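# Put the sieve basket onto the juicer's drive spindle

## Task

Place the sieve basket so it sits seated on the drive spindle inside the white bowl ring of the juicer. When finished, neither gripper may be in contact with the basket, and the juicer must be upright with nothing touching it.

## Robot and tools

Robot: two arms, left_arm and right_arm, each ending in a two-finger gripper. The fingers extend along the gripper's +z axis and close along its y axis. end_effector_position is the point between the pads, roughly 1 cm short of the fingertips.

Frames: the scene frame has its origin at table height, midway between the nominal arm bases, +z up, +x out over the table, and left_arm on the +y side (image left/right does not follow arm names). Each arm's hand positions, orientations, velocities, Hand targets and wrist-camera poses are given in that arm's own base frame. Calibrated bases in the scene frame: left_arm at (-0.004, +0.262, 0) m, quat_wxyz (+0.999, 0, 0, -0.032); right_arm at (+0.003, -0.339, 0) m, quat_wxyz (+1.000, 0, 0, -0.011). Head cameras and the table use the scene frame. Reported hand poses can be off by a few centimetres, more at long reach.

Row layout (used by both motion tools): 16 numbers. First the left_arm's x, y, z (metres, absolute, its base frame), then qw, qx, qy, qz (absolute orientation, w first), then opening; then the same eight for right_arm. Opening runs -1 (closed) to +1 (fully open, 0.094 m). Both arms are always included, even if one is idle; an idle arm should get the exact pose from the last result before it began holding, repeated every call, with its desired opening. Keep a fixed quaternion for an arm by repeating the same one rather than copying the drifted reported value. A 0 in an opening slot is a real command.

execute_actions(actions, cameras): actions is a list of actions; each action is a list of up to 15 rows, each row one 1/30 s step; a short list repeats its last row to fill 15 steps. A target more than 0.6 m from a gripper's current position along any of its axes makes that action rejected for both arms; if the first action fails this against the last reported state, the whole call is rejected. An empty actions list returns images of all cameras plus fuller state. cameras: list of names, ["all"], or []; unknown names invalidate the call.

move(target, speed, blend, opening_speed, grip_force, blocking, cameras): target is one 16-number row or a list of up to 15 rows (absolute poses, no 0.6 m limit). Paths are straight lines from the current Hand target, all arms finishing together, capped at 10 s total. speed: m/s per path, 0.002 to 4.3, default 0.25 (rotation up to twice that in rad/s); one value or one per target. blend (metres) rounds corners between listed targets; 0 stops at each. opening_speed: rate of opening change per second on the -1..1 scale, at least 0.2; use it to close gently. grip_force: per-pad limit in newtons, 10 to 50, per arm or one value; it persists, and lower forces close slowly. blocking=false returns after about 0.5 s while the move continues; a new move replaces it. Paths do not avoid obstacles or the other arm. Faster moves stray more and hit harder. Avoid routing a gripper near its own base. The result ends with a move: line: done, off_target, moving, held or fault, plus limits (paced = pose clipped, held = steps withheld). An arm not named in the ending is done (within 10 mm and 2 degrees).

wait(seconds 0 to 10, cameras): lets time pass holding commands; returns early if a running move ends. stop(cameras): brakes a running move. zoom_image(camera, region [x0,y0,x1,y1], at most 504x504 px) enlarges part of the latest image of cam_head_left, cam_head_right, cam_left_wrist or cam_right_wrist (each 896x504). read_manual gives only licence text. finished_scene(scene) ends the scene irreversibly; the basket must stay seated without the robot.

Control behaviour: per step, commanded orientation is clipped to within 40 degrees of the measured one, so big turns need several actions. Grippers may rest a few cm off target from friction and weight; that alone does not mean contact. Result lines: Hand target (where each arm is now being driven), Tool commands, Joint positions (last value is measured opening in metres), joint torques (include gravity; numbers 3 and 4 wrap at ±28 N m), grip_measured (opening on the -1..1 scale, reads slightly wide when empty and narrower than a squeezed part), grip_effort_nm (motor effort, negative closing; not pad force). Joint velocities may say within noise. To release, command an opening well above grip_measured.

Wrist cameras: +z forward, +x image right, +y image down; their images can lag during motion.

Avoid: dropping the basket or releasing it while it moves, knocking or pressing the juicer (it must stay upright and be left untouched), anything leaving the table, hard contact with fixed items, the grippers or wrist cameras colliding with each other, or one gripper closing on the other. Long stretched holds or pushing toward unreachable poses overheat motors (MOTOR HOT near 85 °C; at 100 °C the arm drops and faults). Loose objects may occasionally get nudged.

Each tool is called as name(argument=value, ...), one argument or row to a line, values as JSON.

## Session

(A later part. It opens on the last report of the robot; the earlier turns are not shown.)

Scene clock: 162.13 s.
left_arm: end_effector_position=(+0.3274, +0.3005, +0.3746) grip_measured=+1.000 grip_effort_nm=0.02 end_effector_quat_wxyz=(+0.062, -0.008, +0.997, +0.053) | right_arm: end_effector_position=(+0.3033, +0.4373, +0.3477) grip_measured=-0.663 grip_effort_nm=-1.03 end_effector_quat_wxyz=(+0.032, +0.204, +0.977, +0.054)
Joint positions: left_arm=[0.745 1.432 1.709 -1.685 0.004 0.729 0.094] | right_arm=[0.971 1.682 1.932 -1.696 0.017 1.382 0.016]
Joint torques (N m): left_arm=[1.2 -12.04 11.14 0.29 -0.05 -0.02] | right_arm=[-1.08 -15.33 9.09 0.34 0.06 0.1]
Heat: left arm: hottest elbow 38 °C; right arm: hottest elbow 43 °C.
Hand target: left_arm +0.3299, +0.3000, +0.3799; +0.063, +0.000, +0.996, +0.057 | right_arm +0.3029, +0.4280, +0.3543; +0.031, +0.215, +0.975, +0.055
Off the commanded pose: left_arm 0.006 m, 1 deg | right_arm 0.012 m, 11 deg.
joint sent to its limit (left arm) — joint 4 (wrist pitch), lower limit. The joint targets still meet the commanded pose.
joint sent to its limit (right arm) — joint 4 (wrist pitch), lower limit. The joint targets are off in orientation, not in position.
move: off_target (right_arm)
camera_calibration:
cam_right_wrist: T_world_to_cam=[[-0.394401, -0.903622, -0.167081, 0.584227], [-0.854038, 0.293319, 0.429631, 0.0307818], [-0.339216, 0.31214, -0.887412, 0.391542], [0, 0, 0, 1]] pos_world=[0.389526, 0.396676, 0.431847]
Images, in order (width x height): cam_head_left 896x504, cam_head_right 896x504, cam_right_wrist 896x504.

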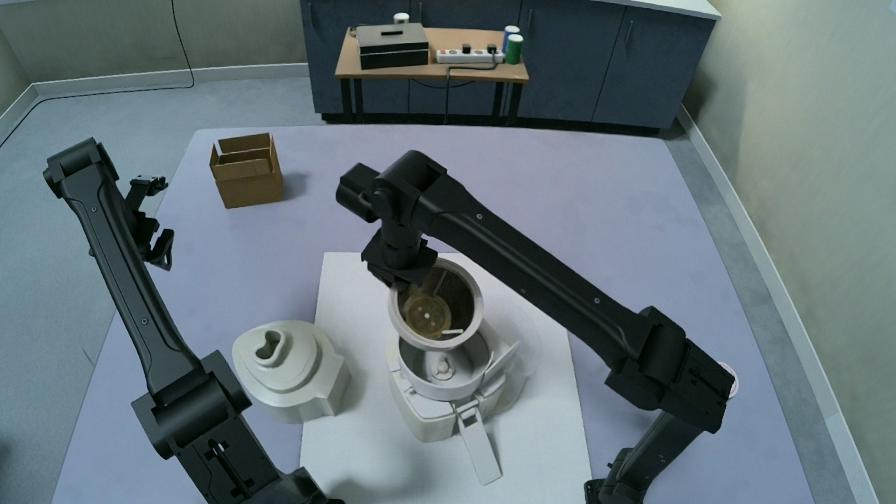

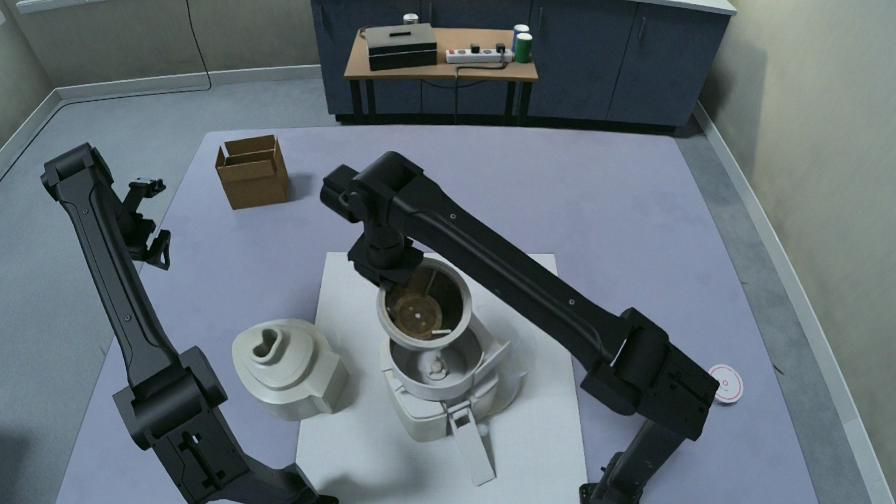

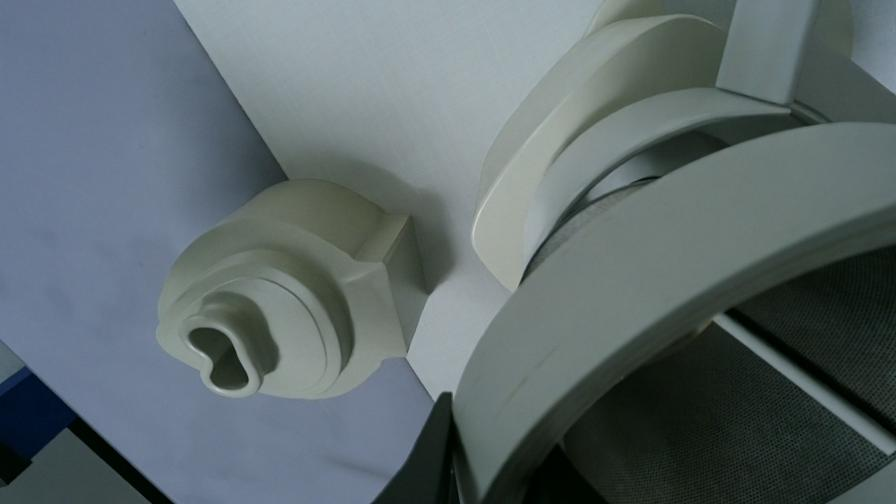

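move(
  target=[0.33,0.3,0.38,0.062,0,0.996,0.056,1,0.2955,0.41,0.30,0,0.2164,0.9758,-0.03,-1],
  speed=0.15,
  cameras=["cam_right_wrist","cam_head_left","cam_head_right"],
)

zoom_image(
  camera="cam_head_left",
  region=[370, 210, 550, 450],
)

zoom_image(
  camera="cam_head_right",
  region=[360, 210, 540, 450],
)

Scene clock: 180.80 s.
left_arm: end_effector_position=(+0.3274, +0.3005, +0.3746) grip_measured=+1.000 grip_effort_nm=0.02 end_effector_quat_wxyz=(+0.062, -0.008, +0.997, +0.053) | right_arm: end_effector_position=(+0.2929, +0.4181, +0.2994) grip_measured=-0.663 grip_effort_nm=-1.03 end_effector_quat_wxyz=(+0.009, +0.206, +0.978, -0.003)
Joint positions: left_arm=[0.745 1.432 1.709 -1.685 0.004 0.729 0.094] | right_arm=[0.967 1.682 1.808 -1.696 0.02 1.383 0.016]
Joint torques (N m): left_arm=[1.26 -11.63 11.1 0.31 -0.09 0.09] | right_arm=[-1.61 -14.39 9.05 0.05 0.26 0.03]
Heat: left arm: hottest elbow 39 °C; right arm: hottest elbow 40 °C.
Hand target: left_arm +0.3299, +0.3000, +0.3799; +0.063, +0.000, +0.996, +0.057 | right_arm +0.2953, +0.4100, +0.2994; +0.008, +0.216, +0.976, -0.010
Off the commanded pose: left_arm 0.006 m, 1 deg | right_arm 0.008 m, 3 deg.
joint sent to its limit (left arm) — joint 4 (wrist pitch), lower limit. The joint targets still meet the commanded pose.
joint sent to its limit (right arm) — joint 4 (wrist pitch), lower limit. The joint targets still meet the commanded pose.
move: off_target (right_arm)
camera_calibration:
cam_right_wrist: T_world_to_cam=[[-0.40557, -0.912914, -0.0458269, 0.525607], [-0.82281, 0.342786, 0.4533, 0.0113473], [-0.398115, 0.221552, -0.890179, 0.407233], [0, 0, 0, 1]] pos_world=[0.384633, 0.385721, 0.381454]
Images, in order (width x height): cam_head_left 896x504, cam_head_right 896x504, cam_right_wrist 896x504.

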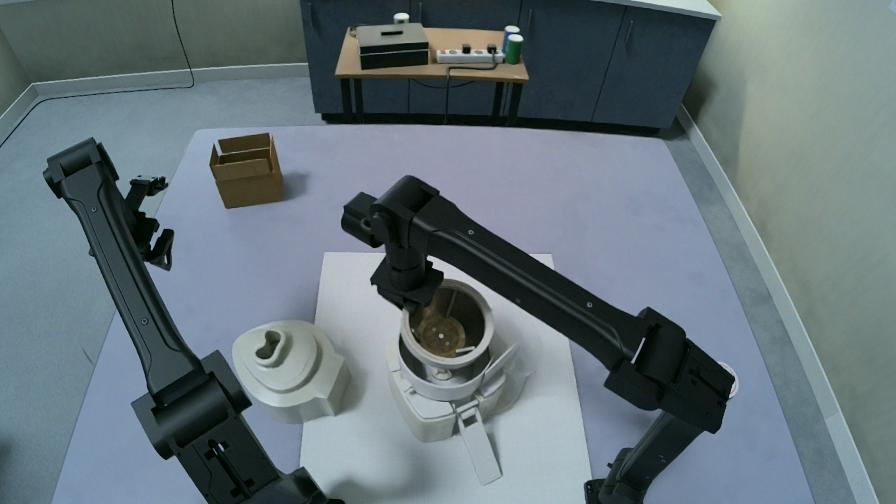

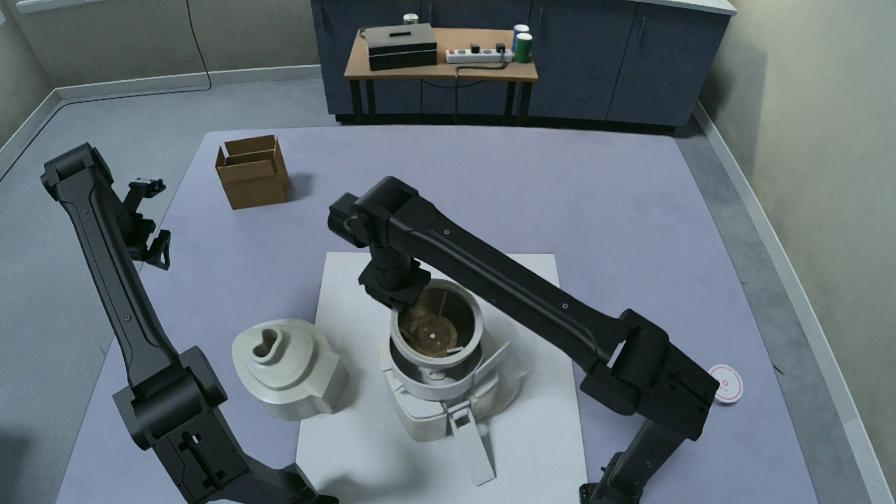

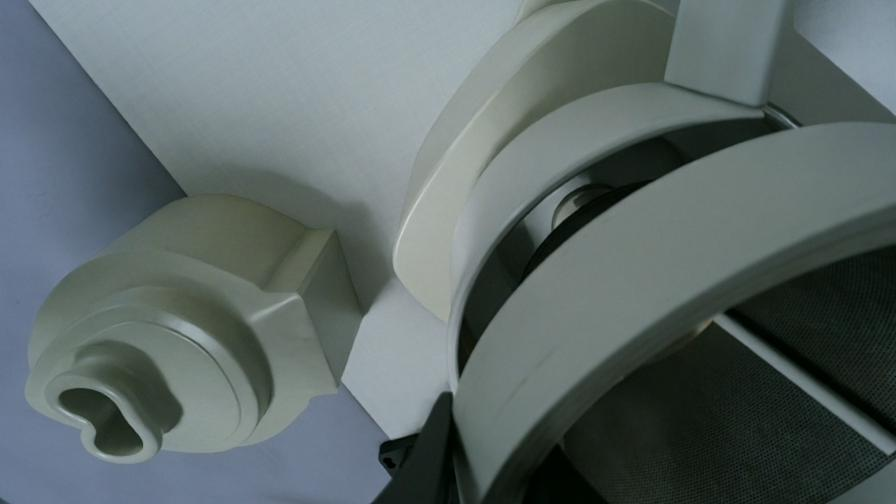

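Scaled by 2.100 from the camera's 896x504 image, which has a finer 1280x720 frame.

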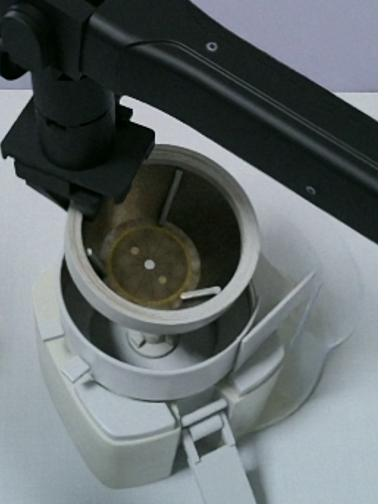

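Scaled by 2.100 from the camera's 896x504 image, which has a finer 1280x720 frame.

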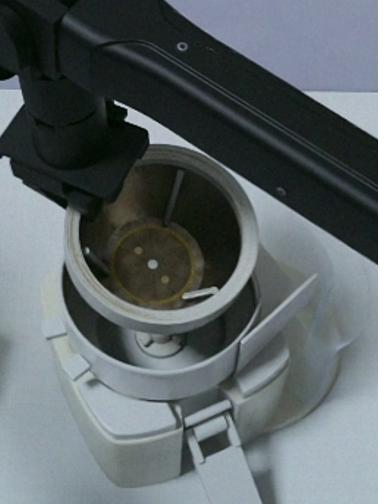

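move(
  target=[0.33,0.3,0.38,0.062,0,0.996,0.056,1,0.305,0.406,0.263,0,0.2164,0.9758,-0.035,-1],
  speed=0.12,
  cameras=["cam_right_wrist","cam_head_left","cam_head_right"],
)

zoom_image(
  camera="cam_head_left",
  region=[370, 210, 550, 450],
)

zoom_image(
  camera="cam_head_right",
  region=[360, 210, 540, 450],
)

Scene clock: 203.83 s.
left_arm: end_effector_position=(+0.3274, +0.3005, +0.3746) grip_measured=+1.000 grip_effort_nm=0.02 end_effector_quat_wxyz=(+0.062, -0.008, +0.997, +0.053) | right_arm: end_effector_position=(+0.2994, +0.4092, +0.2665) grip_measured=-0.663 grip_effort_nm=-1.03 end_effector_quat_wxyz=(-0.001, +0.215, +0.976, -0.035)
Joint positions: left_arm=[0.745 1.432 1.709 -1.685 0.004 0.729 0.094] | right_arm=[0.949 1.709 1.756 -1.682 0.025 1.383 0.016]
Joint torques (N m): left_arm=[1.61 -11.16 11.15 0.42 -0.02 0.08] | right_arm=[-1.67 -13.98 8.94 0.96 0.27 -0.15]
Heat: left arm: hottest elbow 39 °C; right arm: hottest elbow 38 °C.
Hand target: left_arm +0.3299, +0.3000, +0.3799; +0.063, +0.000, +0.996, +0.057 | right_arm +0.3049, +0.4060, +0.2630; +0.000, +0.216, +0.976, -0.035
Off the commanded pose: left_arm 0.006 m, 1 deg | right_arm 0.007 m, 0 deg.
joint sent to its limit (left arm) — joint 4 (wrist pitch), lower limit. The joint targets still meet the commanded pose.
move: done
camera_calibration:
cam_right_wrist: T_world_to_cam=[[-0.422853, -0.905994, 0.0192325, 0.503549], [-0.800949, 0.383584, 0.459722, 0.00969447], [-0.423882, 0.17899, -0.887855, 0.406976], [0, 0, 0, 1]] pos_world=[0.393202, 0.379649, 0.347194]
Images, in order (width x height): cam_head_left 896x504, cam_head_right 896x504, cam_right_wrist 896x504.

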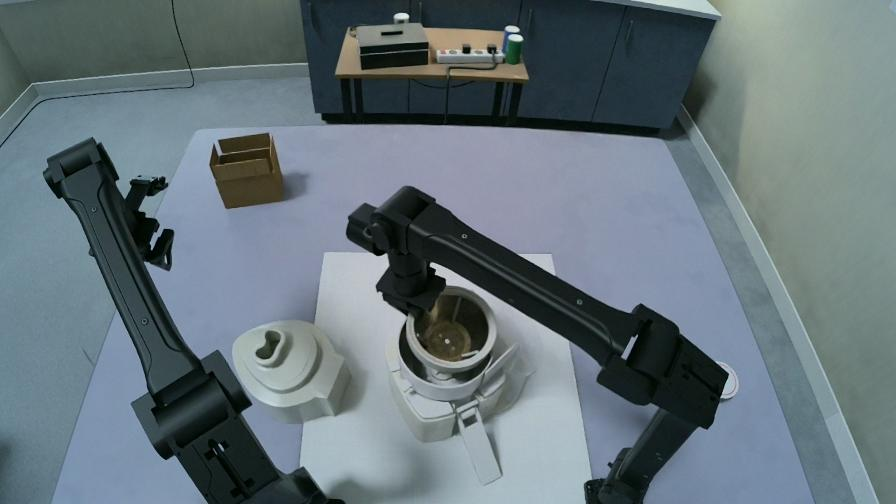

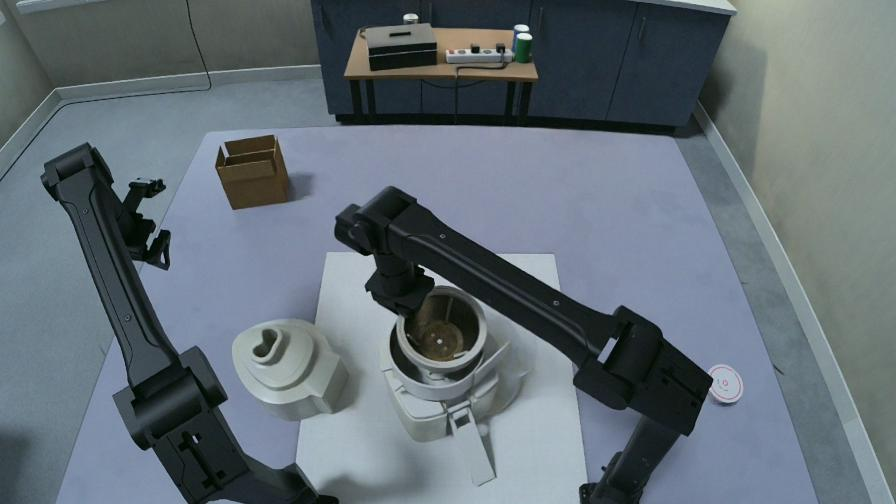

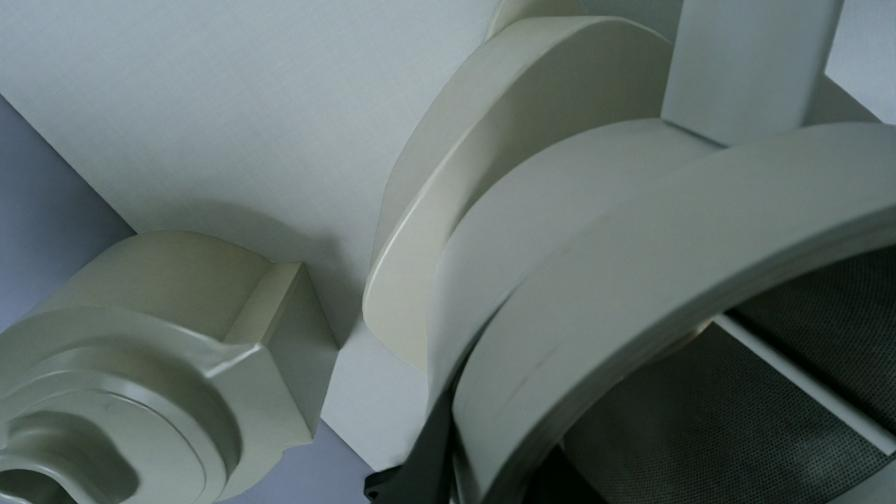

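Scaled by 2.100 from the camera's 896x504 image, which has a finer 1280x720 frame.

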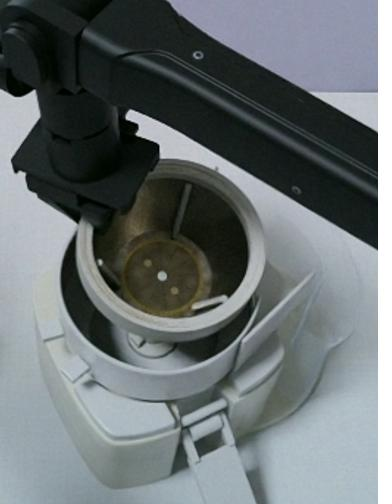

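Scaled by 2.100 from the camera's 896x504 image, which has a finer 1280x720 frame.

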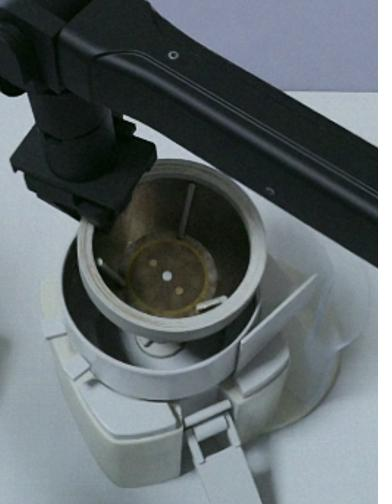

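move(
  target=[0.33,0.3,0.38,0.062,0,0.996,0.056,1,0.310,0.4135,0.23,0,0.2164,0.9750,-0.053,-1],
  speed=0.1,
  cameras=["cam_right_wrist","cam_head_left","cam_head_right"],
)

zoom_image(
  camera="cam_head_left",
  region=[370, 210, 550, 450],
)

zoom_image(
  camera="cam_head_right",
  region=[360, 210, 540, 450],
)

Scene clock: 215.07 s.
left_arm: end_effector_position=(+0.3274, +0.3005, +0.3746) grip_measured=+1.000 grip_effort_nm=0.02 end_effector_quat_wxyz=(+0.062, -0.008, +0.997, +0.053) | right_arm: end_effector_position=(+0.3010, +0.4095, +0.2644) grip_measured=-0.663 grip_effort_nm=-1.03 end_effector_quat_wxyz=(+0.003, +0.215, +0.976, -0.034)
Joint positions: left_arm=[0.745 1.432 1.709 -1.685 0.004 0.729 0.094] | right_arm=[0.949 1.709 1.75 -1.672 0.032 1.383 0.016]
Joint torques (N m): left_arm=[1.32 -11.52 10.95 0.46 -0.04 0.07] | right_arm=[-0.91 -10.93 6.72 2.04 0.54 -0.06]
Heat: left arm: hottest elbow 39 °C; right arm: hottest elbow 38 °C.
Hand target: left_arm +0.3299, +0.3000, +0.3799; +0.063, +0.000, +0.996, +0.057 | right_arm +0.3087, +0.4121, +0.2307; +0.000, +0.216, +0.975, -0.053
Off the commanded pose: left_arm 0.006 m, 1 deg | right_arm 0.036 m, 2 deg.
joint sent to its limit (left arm) — joint 4 (wrist pitch), lower limit. The joint targets still meet the commanded pose.
move: off_target (right_arm)
camera_calibration:
cam_right_wrist: T_world_to_cam=[[-0.422604, -0.906171, 0.0160907, 0.505456], [-0.804849, 0.383395, 0.453019, 0.0149754], [-0.416682, 0.178497, -0.891356, 0.404699], [0, 0, 0, 1]] pos_world=[0.394291, 0.380051, 0.345813]
Images, in order (width x height): cam_head_left 896x504, cam_head_right 896x504, cam_right_wrist 896x504.

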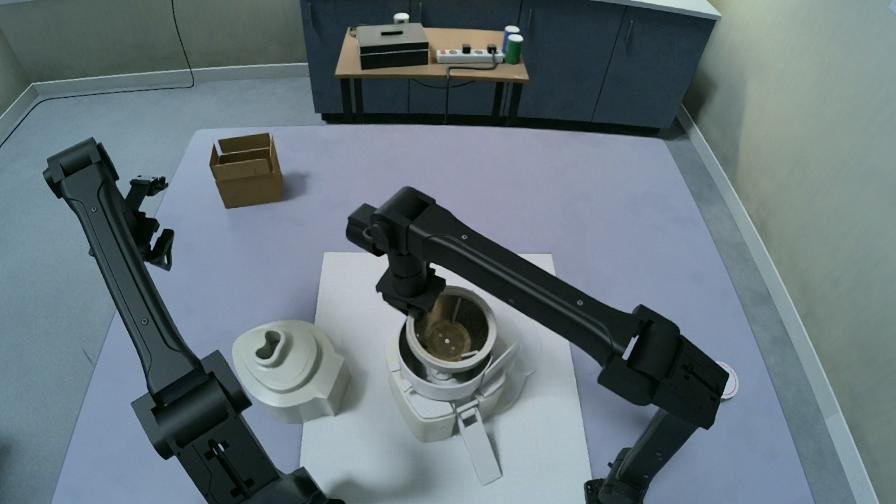

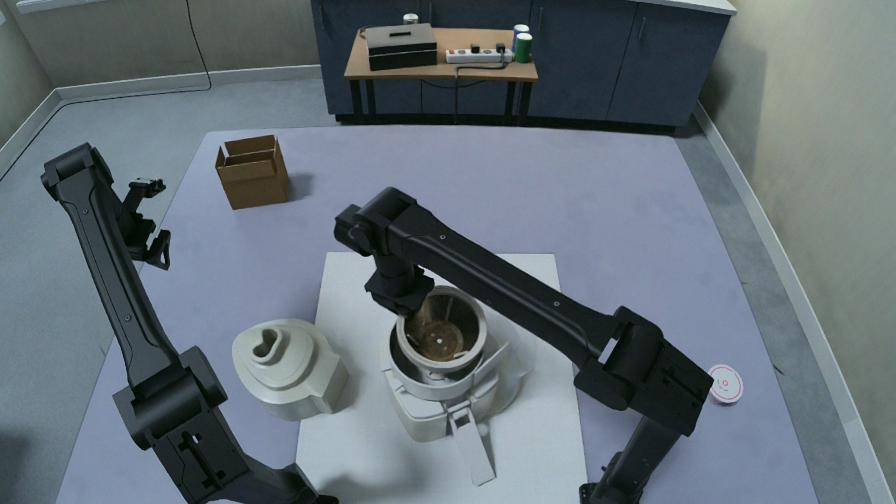

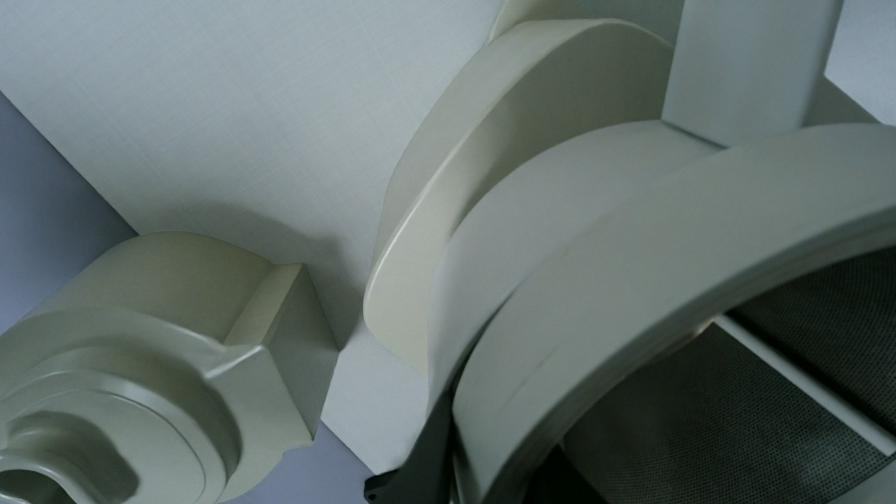

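Scaled by 2.100 from the camera's 896x504 image, which has a finer 1280x720 frame.

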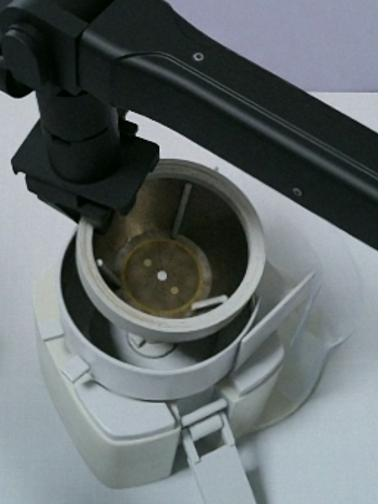

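Scaled by 2.100 from the camera's 896x504 image, which has a finer 1280x720 frame.

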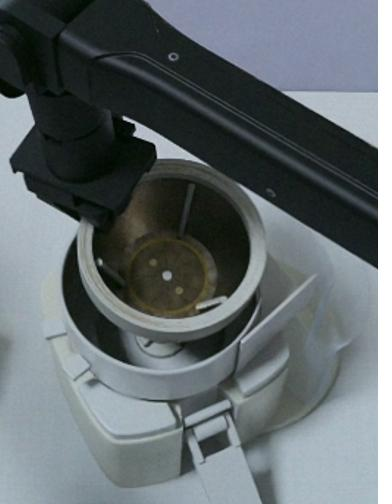

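move(
  target=[
    [0.33,0.3,0.38,0.062,0,0.996,0.056,1,0.305,0.408,0.275,0,0.2164,0.9755,-0.045,-1],
    [0.33,0.3,0.38,0.062,0,0.996,0.056,1,0.297,0.4165,0.275,0,0.2164,0.9755,-0.045,-1],
    [0.33,0.3,0.38,0.062,0,0.996,0.056,1,0.297,0.4165,0.243,0,0.2164,0.9755,-0.045,-1],
  ],
  speed=0.1,
  blend=[0.005,0.005,0],
  cameras=["cam_right_wrist","cam_head_left","cam_head_right"],
)

zoom_image(
  camera="cam_head_left",
  region=[370, 210, 550, 450],
)

zoom_image(
  camera="cam_head_right",
  region=[360, 210, 540, 450],
)

Scene clock: 232.17 s.
left_arm: end_effector_position=(+0.3274, +0.3005, +0.3746) grip_measured=+1.000 grip_effort_nm=0.02 end_effector_quat_wxyz=(+0.062, -0.008, +0.997, +0.053) | right_arm: end_effector_position=(+0.2991, +0.4102, +0.2651) grip_measured=-0.663 grip_effort_nm=-1.03 end_effector_quat_wxyz=(+0.003, +0.216, +0.976, -0.034)
Joint positions: left_arm=[0.745 1.432 1.709 -1.685 0.004 0.729 0.094] | right_arm=[0.952 1.709 1.751 -1.674 0.032 1.39 0.016]
Joint torques (N m): left_arm=[1.85 -11.99 11.11 0.38 -0.01 0.07] | right_arm=[0.56 -12.4 7.17 1.73 0.26 0.08]
Motor temperatures (°C): left_arm=[25 36 39 26 24 26 27] | right_arm=[27 35 37 23 27 25 27]
Heat: left arm: hottest elbow 39 °C; right arm: hottest elbow 37 °C.
Hand target: left_arm +0.3299, +0.3000, +0.3799; +0.063, +0.000, +0.996, +0.057 | right_arm +0.2967, +0.4158, +0.2433; +0.000, +0.216, +0.975, -0.045
Off the commanded pose: left_arm 0.006 m, 1 deg | right_arm 0.023 m, 1 deg.
joint sent to its limit (left arm) — joint 4 (wrist pitch), lower limit. The joint targets still meet the commanded pose.
move: off_target (right_arm)
camera_calibration:
cam_right_wrist: T_world_to_cam=[[-0.425676, -0.904725, 0.0165223, 0.505553], [-0.803441, 0.386295, 0.453054, 0.0111965], [-0.416272, 0.179579, -0.89133, 0.403821], [0, 0, 0, 1]] pos_world=[0.392297, 0.380543, 0.346512]
Images, in order (width x height): cam_head_left 896x504, cam_head_right 896x504, cam_right_wrist 896x504.

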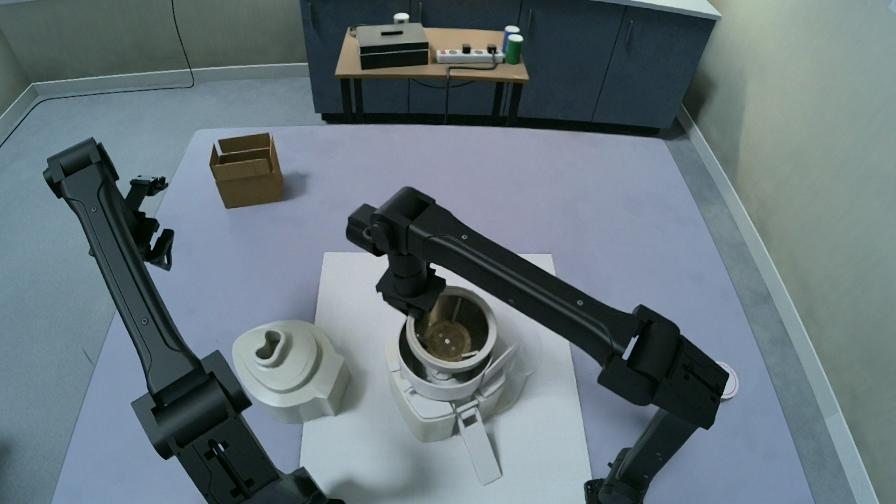

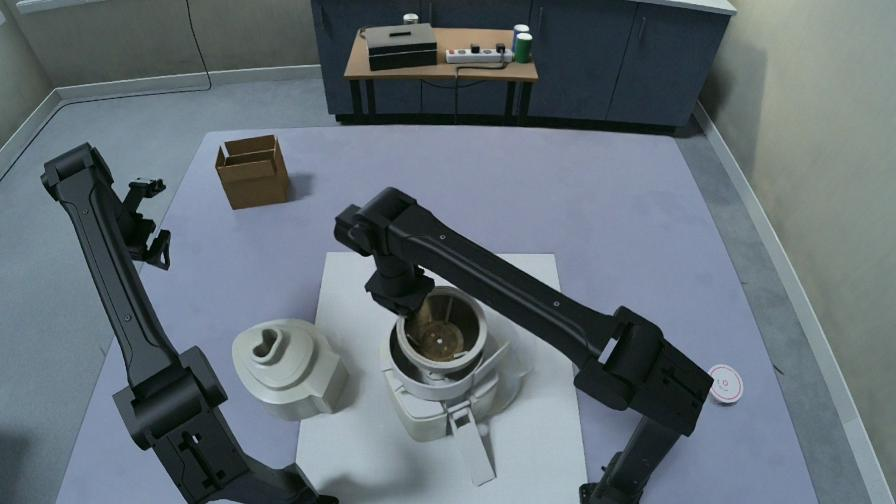

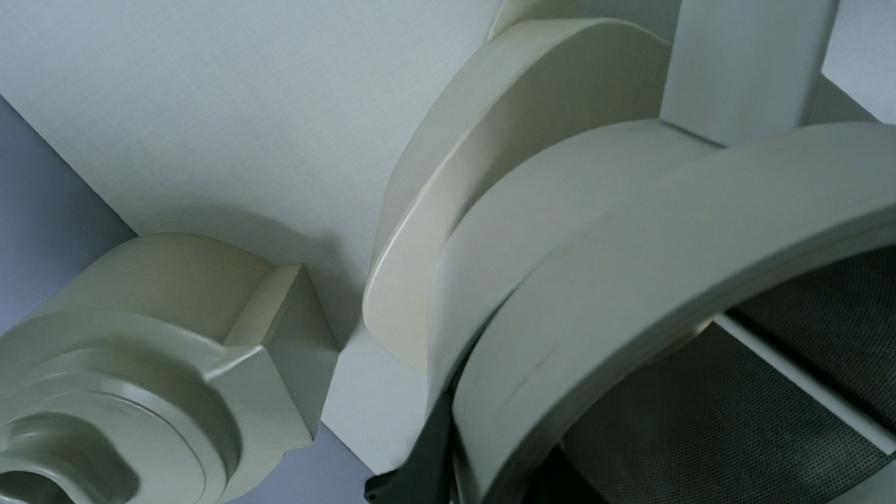

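Scaled by 2.100 from the camera's 896x504 image, which has a finer 1280x720 frame.

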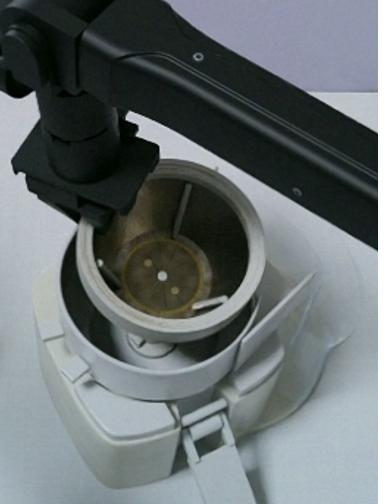

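Scaled by 2.100 from the camera's 896x504 image, which has a finer 1280x720 frame.

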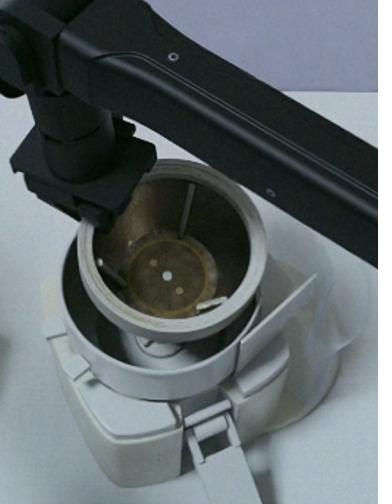

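zoom_image(
  camera="cam_right_wrist",
  region=[380, 240, 600, 504],
)

zoom_image(
  camera="cam_head_left",
  region=[390, 270, 460, 370],
)

Scaled by 1.909 from the camera's 896x504 image, which has a finer 1280x720 frame.

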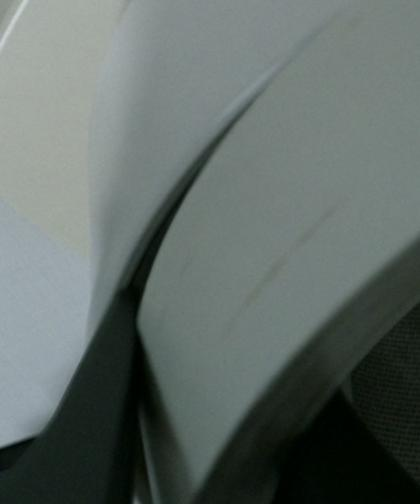

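Scaled by 5.040 from the camera's 896x504 image, which has a finer 1280x720 frame.

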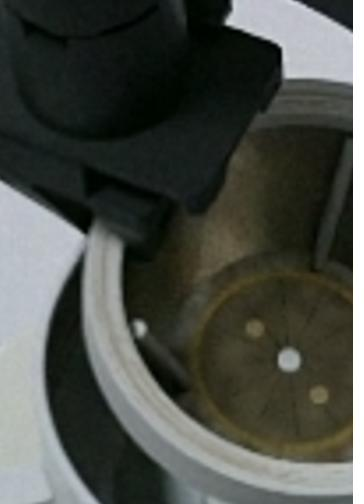

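move(
  target=[
    [0.33,0.3,0.38,0.062,0,0.996,0.056,1,0.304,0.407,0.293,0,0.2164,0.9755,-0.045,-1],
    [0.33,0.3,0.38,0.062,0,0.996,0.056,1,0.2906,0.417,0.293,0,0.2164,0.9755,-0.045,-1],
    [0.33,0.3,0.38,0.062,0,0.996,0.056,1,0.2906,0.417,0.243,0,0.2164,0.9755,-0.045,-1],
  ],
  speed=0.1,
  cameras=["cam_right_wrist","cam_head_left","cam_head_right"],
)

zoom_image(
  camera="cam_head_left",
  region=[370, 210, 550, 450],
)

zoom_image(
  camera="cam_head_right",
  region=[360, 210, 540, 450],
)

zoom_image(
  camera="cam_right_wrist",
  region=[380, 104, 780, 504],
)

Scene clock: 273.50 s.
left_arm: end_effector_position=(+0.3274, +0.3005, +0.3746) grip_measured=+1.000 grip_effort_nm=0.02 end_effector_quat_wxyz=(+0.062, -0.008, +0.997, +0.053) | right_arm: end_effector_position=(+0.2916, +0.4096, +0.2556) grip_measured=-0.663 grip_effort_nm=-1.03 end_effector_quat_wxyz=(+0.000, +0.216, +0.975, -0.044)
Joint positions: left_arm=[0.745 1.432 1.709 -1.685 0.004 0.729 0.094] | right_arm=[0.965 1.708 1.725 -1.669 0.033 1.402 0.016]
Joint torques (N m): left_arm=[1.61 -11.16 11.21 0.25 -0.03 0.08] | right_arm=[0.38 -12.86 8.24 1.51 0.16 0.07]
Heat: left arm: hottest elbow 40 °C; right arm: hottest elbow 36 °C.
Hand target: left_arm +0.3299, +0.3000, +0.3799; +0.063, +0.000, +0.996, +0.057 | right_arm +0.2904, +0.4167, +0.2430; +0.000, +0.216, +0.975, -0.045
Off the commanded pose: left_arm 0.006 m, 1 deg | right_arm 0.015 m, 0 deg.
joint sent to its limit (left arm) — joint 4 (wrist pitch), lower limit. The joint targets still meet the commanded pose.
move: off_target (right_arm)
camera_calibration:
cam_right_wrist: T_world_to_cam=[[-0.425323, -0.904289, 0.0369133, 0.496402], [-0.799269, 0.394437, 0.453418, 0.00505058], [-0.424581, 0.163345, -0.890533, 0.401195], [0, 0, 0, 1]] pos_world=[0.385507, 0.381365, 0.336663]
Images, in order (width x height): cam_head_left 896x504, cam_head_right 896x504, cam_right_wrist 896x504.

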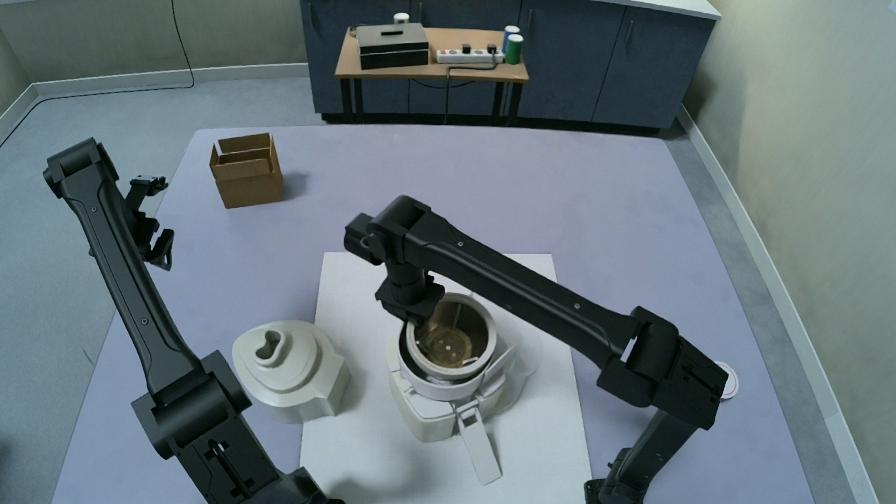

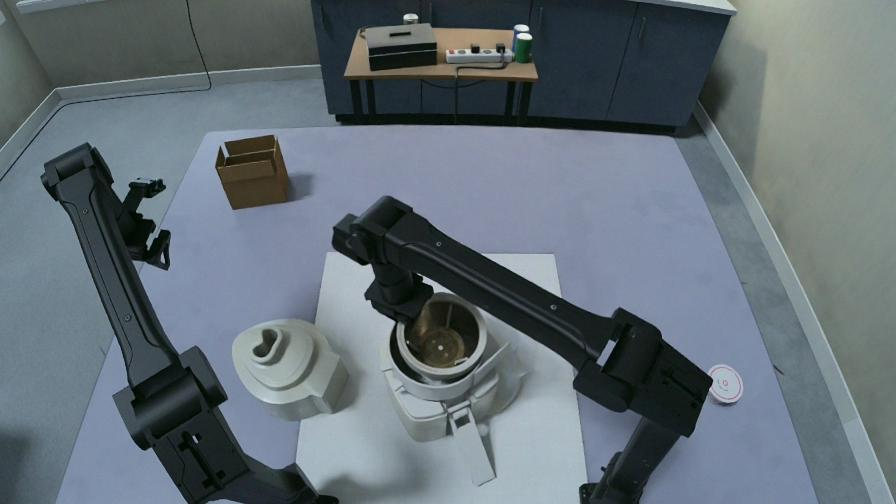

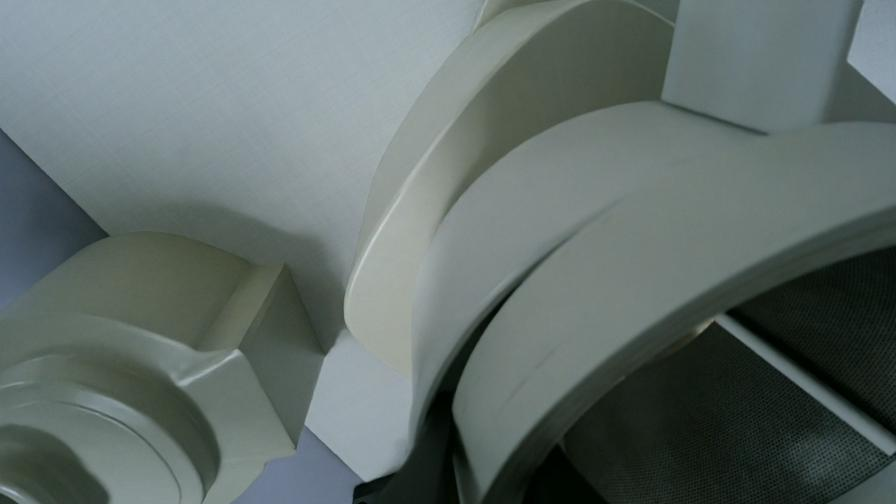

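Scaled by 2.100 from the camera's 896x504 image, which has a finer 1280x720 frame.

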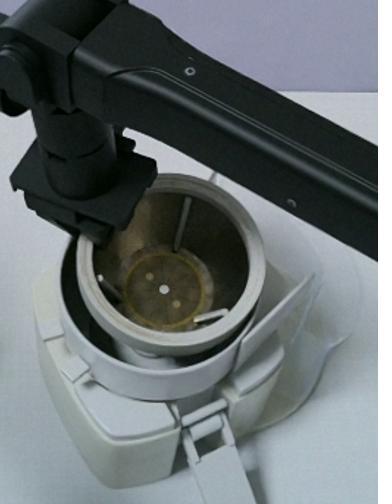

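Scaled by 2.100 from the camera's 896x504 image, which has a finer 1280x720 frame.

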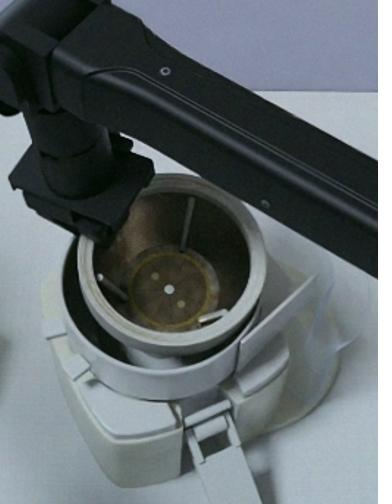

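Scaled by 1.260 from the camera's 896x504 image, which has a finer 1280x720 frame.

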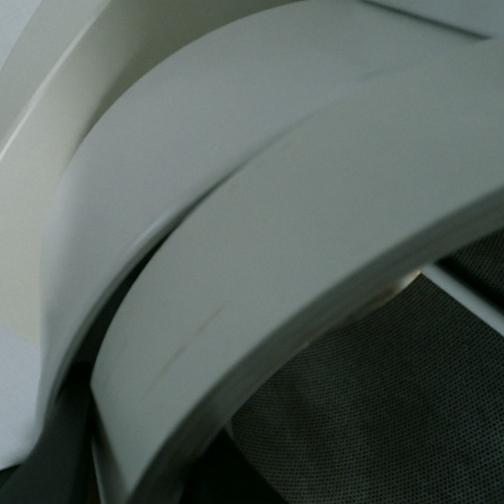

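move(
  target=[
    [0.33,0.3,0.38,0.062,0,0.996,0.056,1,0.2916,0.410,0.39,0,0.2164,0.9755,-0.045,-1],
    [0.33,0.3,0.38,0.062,0,0.996,0.056,1,0.46,0.32,0.39,0,0.2164,0.9755,-0.045,-1],
    [0.33,0.3,0.38,0.062,0,0.996,0.056,1,0.60,0.135,0.22,0,0.2164,0.9755,-0.045,-1],
    [0.33,0.3,0.38,0.062,0,0.996,0.056,1,0.59,0.13,0.125,0,0.2164,0.9755,-0.035,-1],
  ],
  speed=0.25,
  blend=[0.03,0.05,0.03,0],
  cameras=["cam_right_wrist","cam_head_left"],
)

zoom_image(
  camera="cam_head_left",
  region=[380, 200, 620, 450],
)

Scene clock: 319.63 s.
left_arm: end_effector_position=(+0.3274, +0.3005, +0.3746) grip_measured=+1.000 grip_effort_nm=0.02 end_effector_quat_wxyz=(+0.062, -0.008, +0.997, +0.053) | right_arm: end_effector_position=(+0.5881, +0.1310, +0.1153) grip_measured=-0.663 grip_effort_nm=-1.03 end_effector_quat_wxyz=(-0.011, +0.221, +0.974, -0.040)
Joint positions: left_arm=[0.745 1.432 1.709 -1.685 0.004 0.729 0.094] | right_arm=[0.238 2.007 1.789 -1.409 0.062 0.685 0.016]
Joint torques (N m): left_arm=[1.26 -11.99 11.07 0.54 -0.02 0.08] | right_arm=[-0.67 -18.73 8.9 1.02 0.11 -0.14]
Heat: left arm: hottest elbow 40 °C; right arm: hottest elbow 36 °C.
Hand target: left_arm +0.3299, +0.3000, +0.3799; +0.063, +0.000, +0.996, +0.057 | right_arm +0.5899, +0.1301, +0.1251; +0.000, +0.216, +0.976, -0.035
Off the commanded pose: left_arm 0.006 m, 1 deg | right_arm 0.010 m, 2 deg.
joint sent to its limit (left arm) — joint 4 (wrist pitch), lower limit. The joint targets still meet the commanded pose.
move: done
camera_calibration:
cam_right_wrist: T_world_to_cam=[[-0.433705, -0.900372, 0.0350637, 0.380435], [-0.785915, 0.397032, 0.474029, 0.404956], [-0.440724, 0.178032, -0.879811, 0.453997], [0, 0, 0, 1]] pos_world=[0.683345, 0.100927, 0.194131]
Images, in order (width x height): cam_head_left 896x504, cam_right_wrist 896x504.

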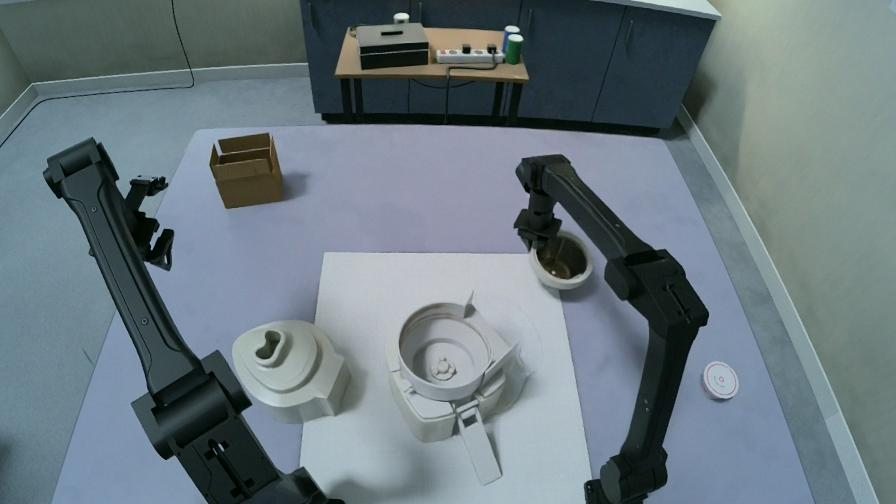

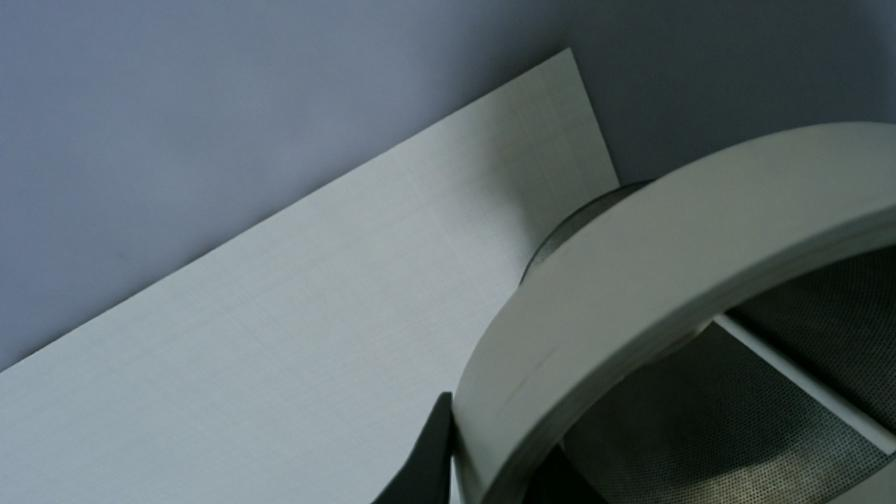

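Scaled by 2.016 from the camera's 896x504 image, which has a finer 1280x720 frame.

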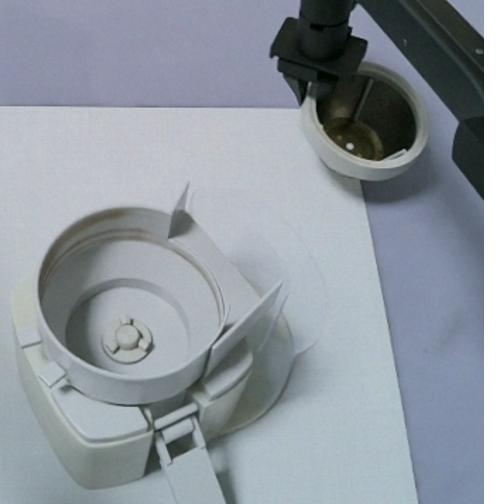

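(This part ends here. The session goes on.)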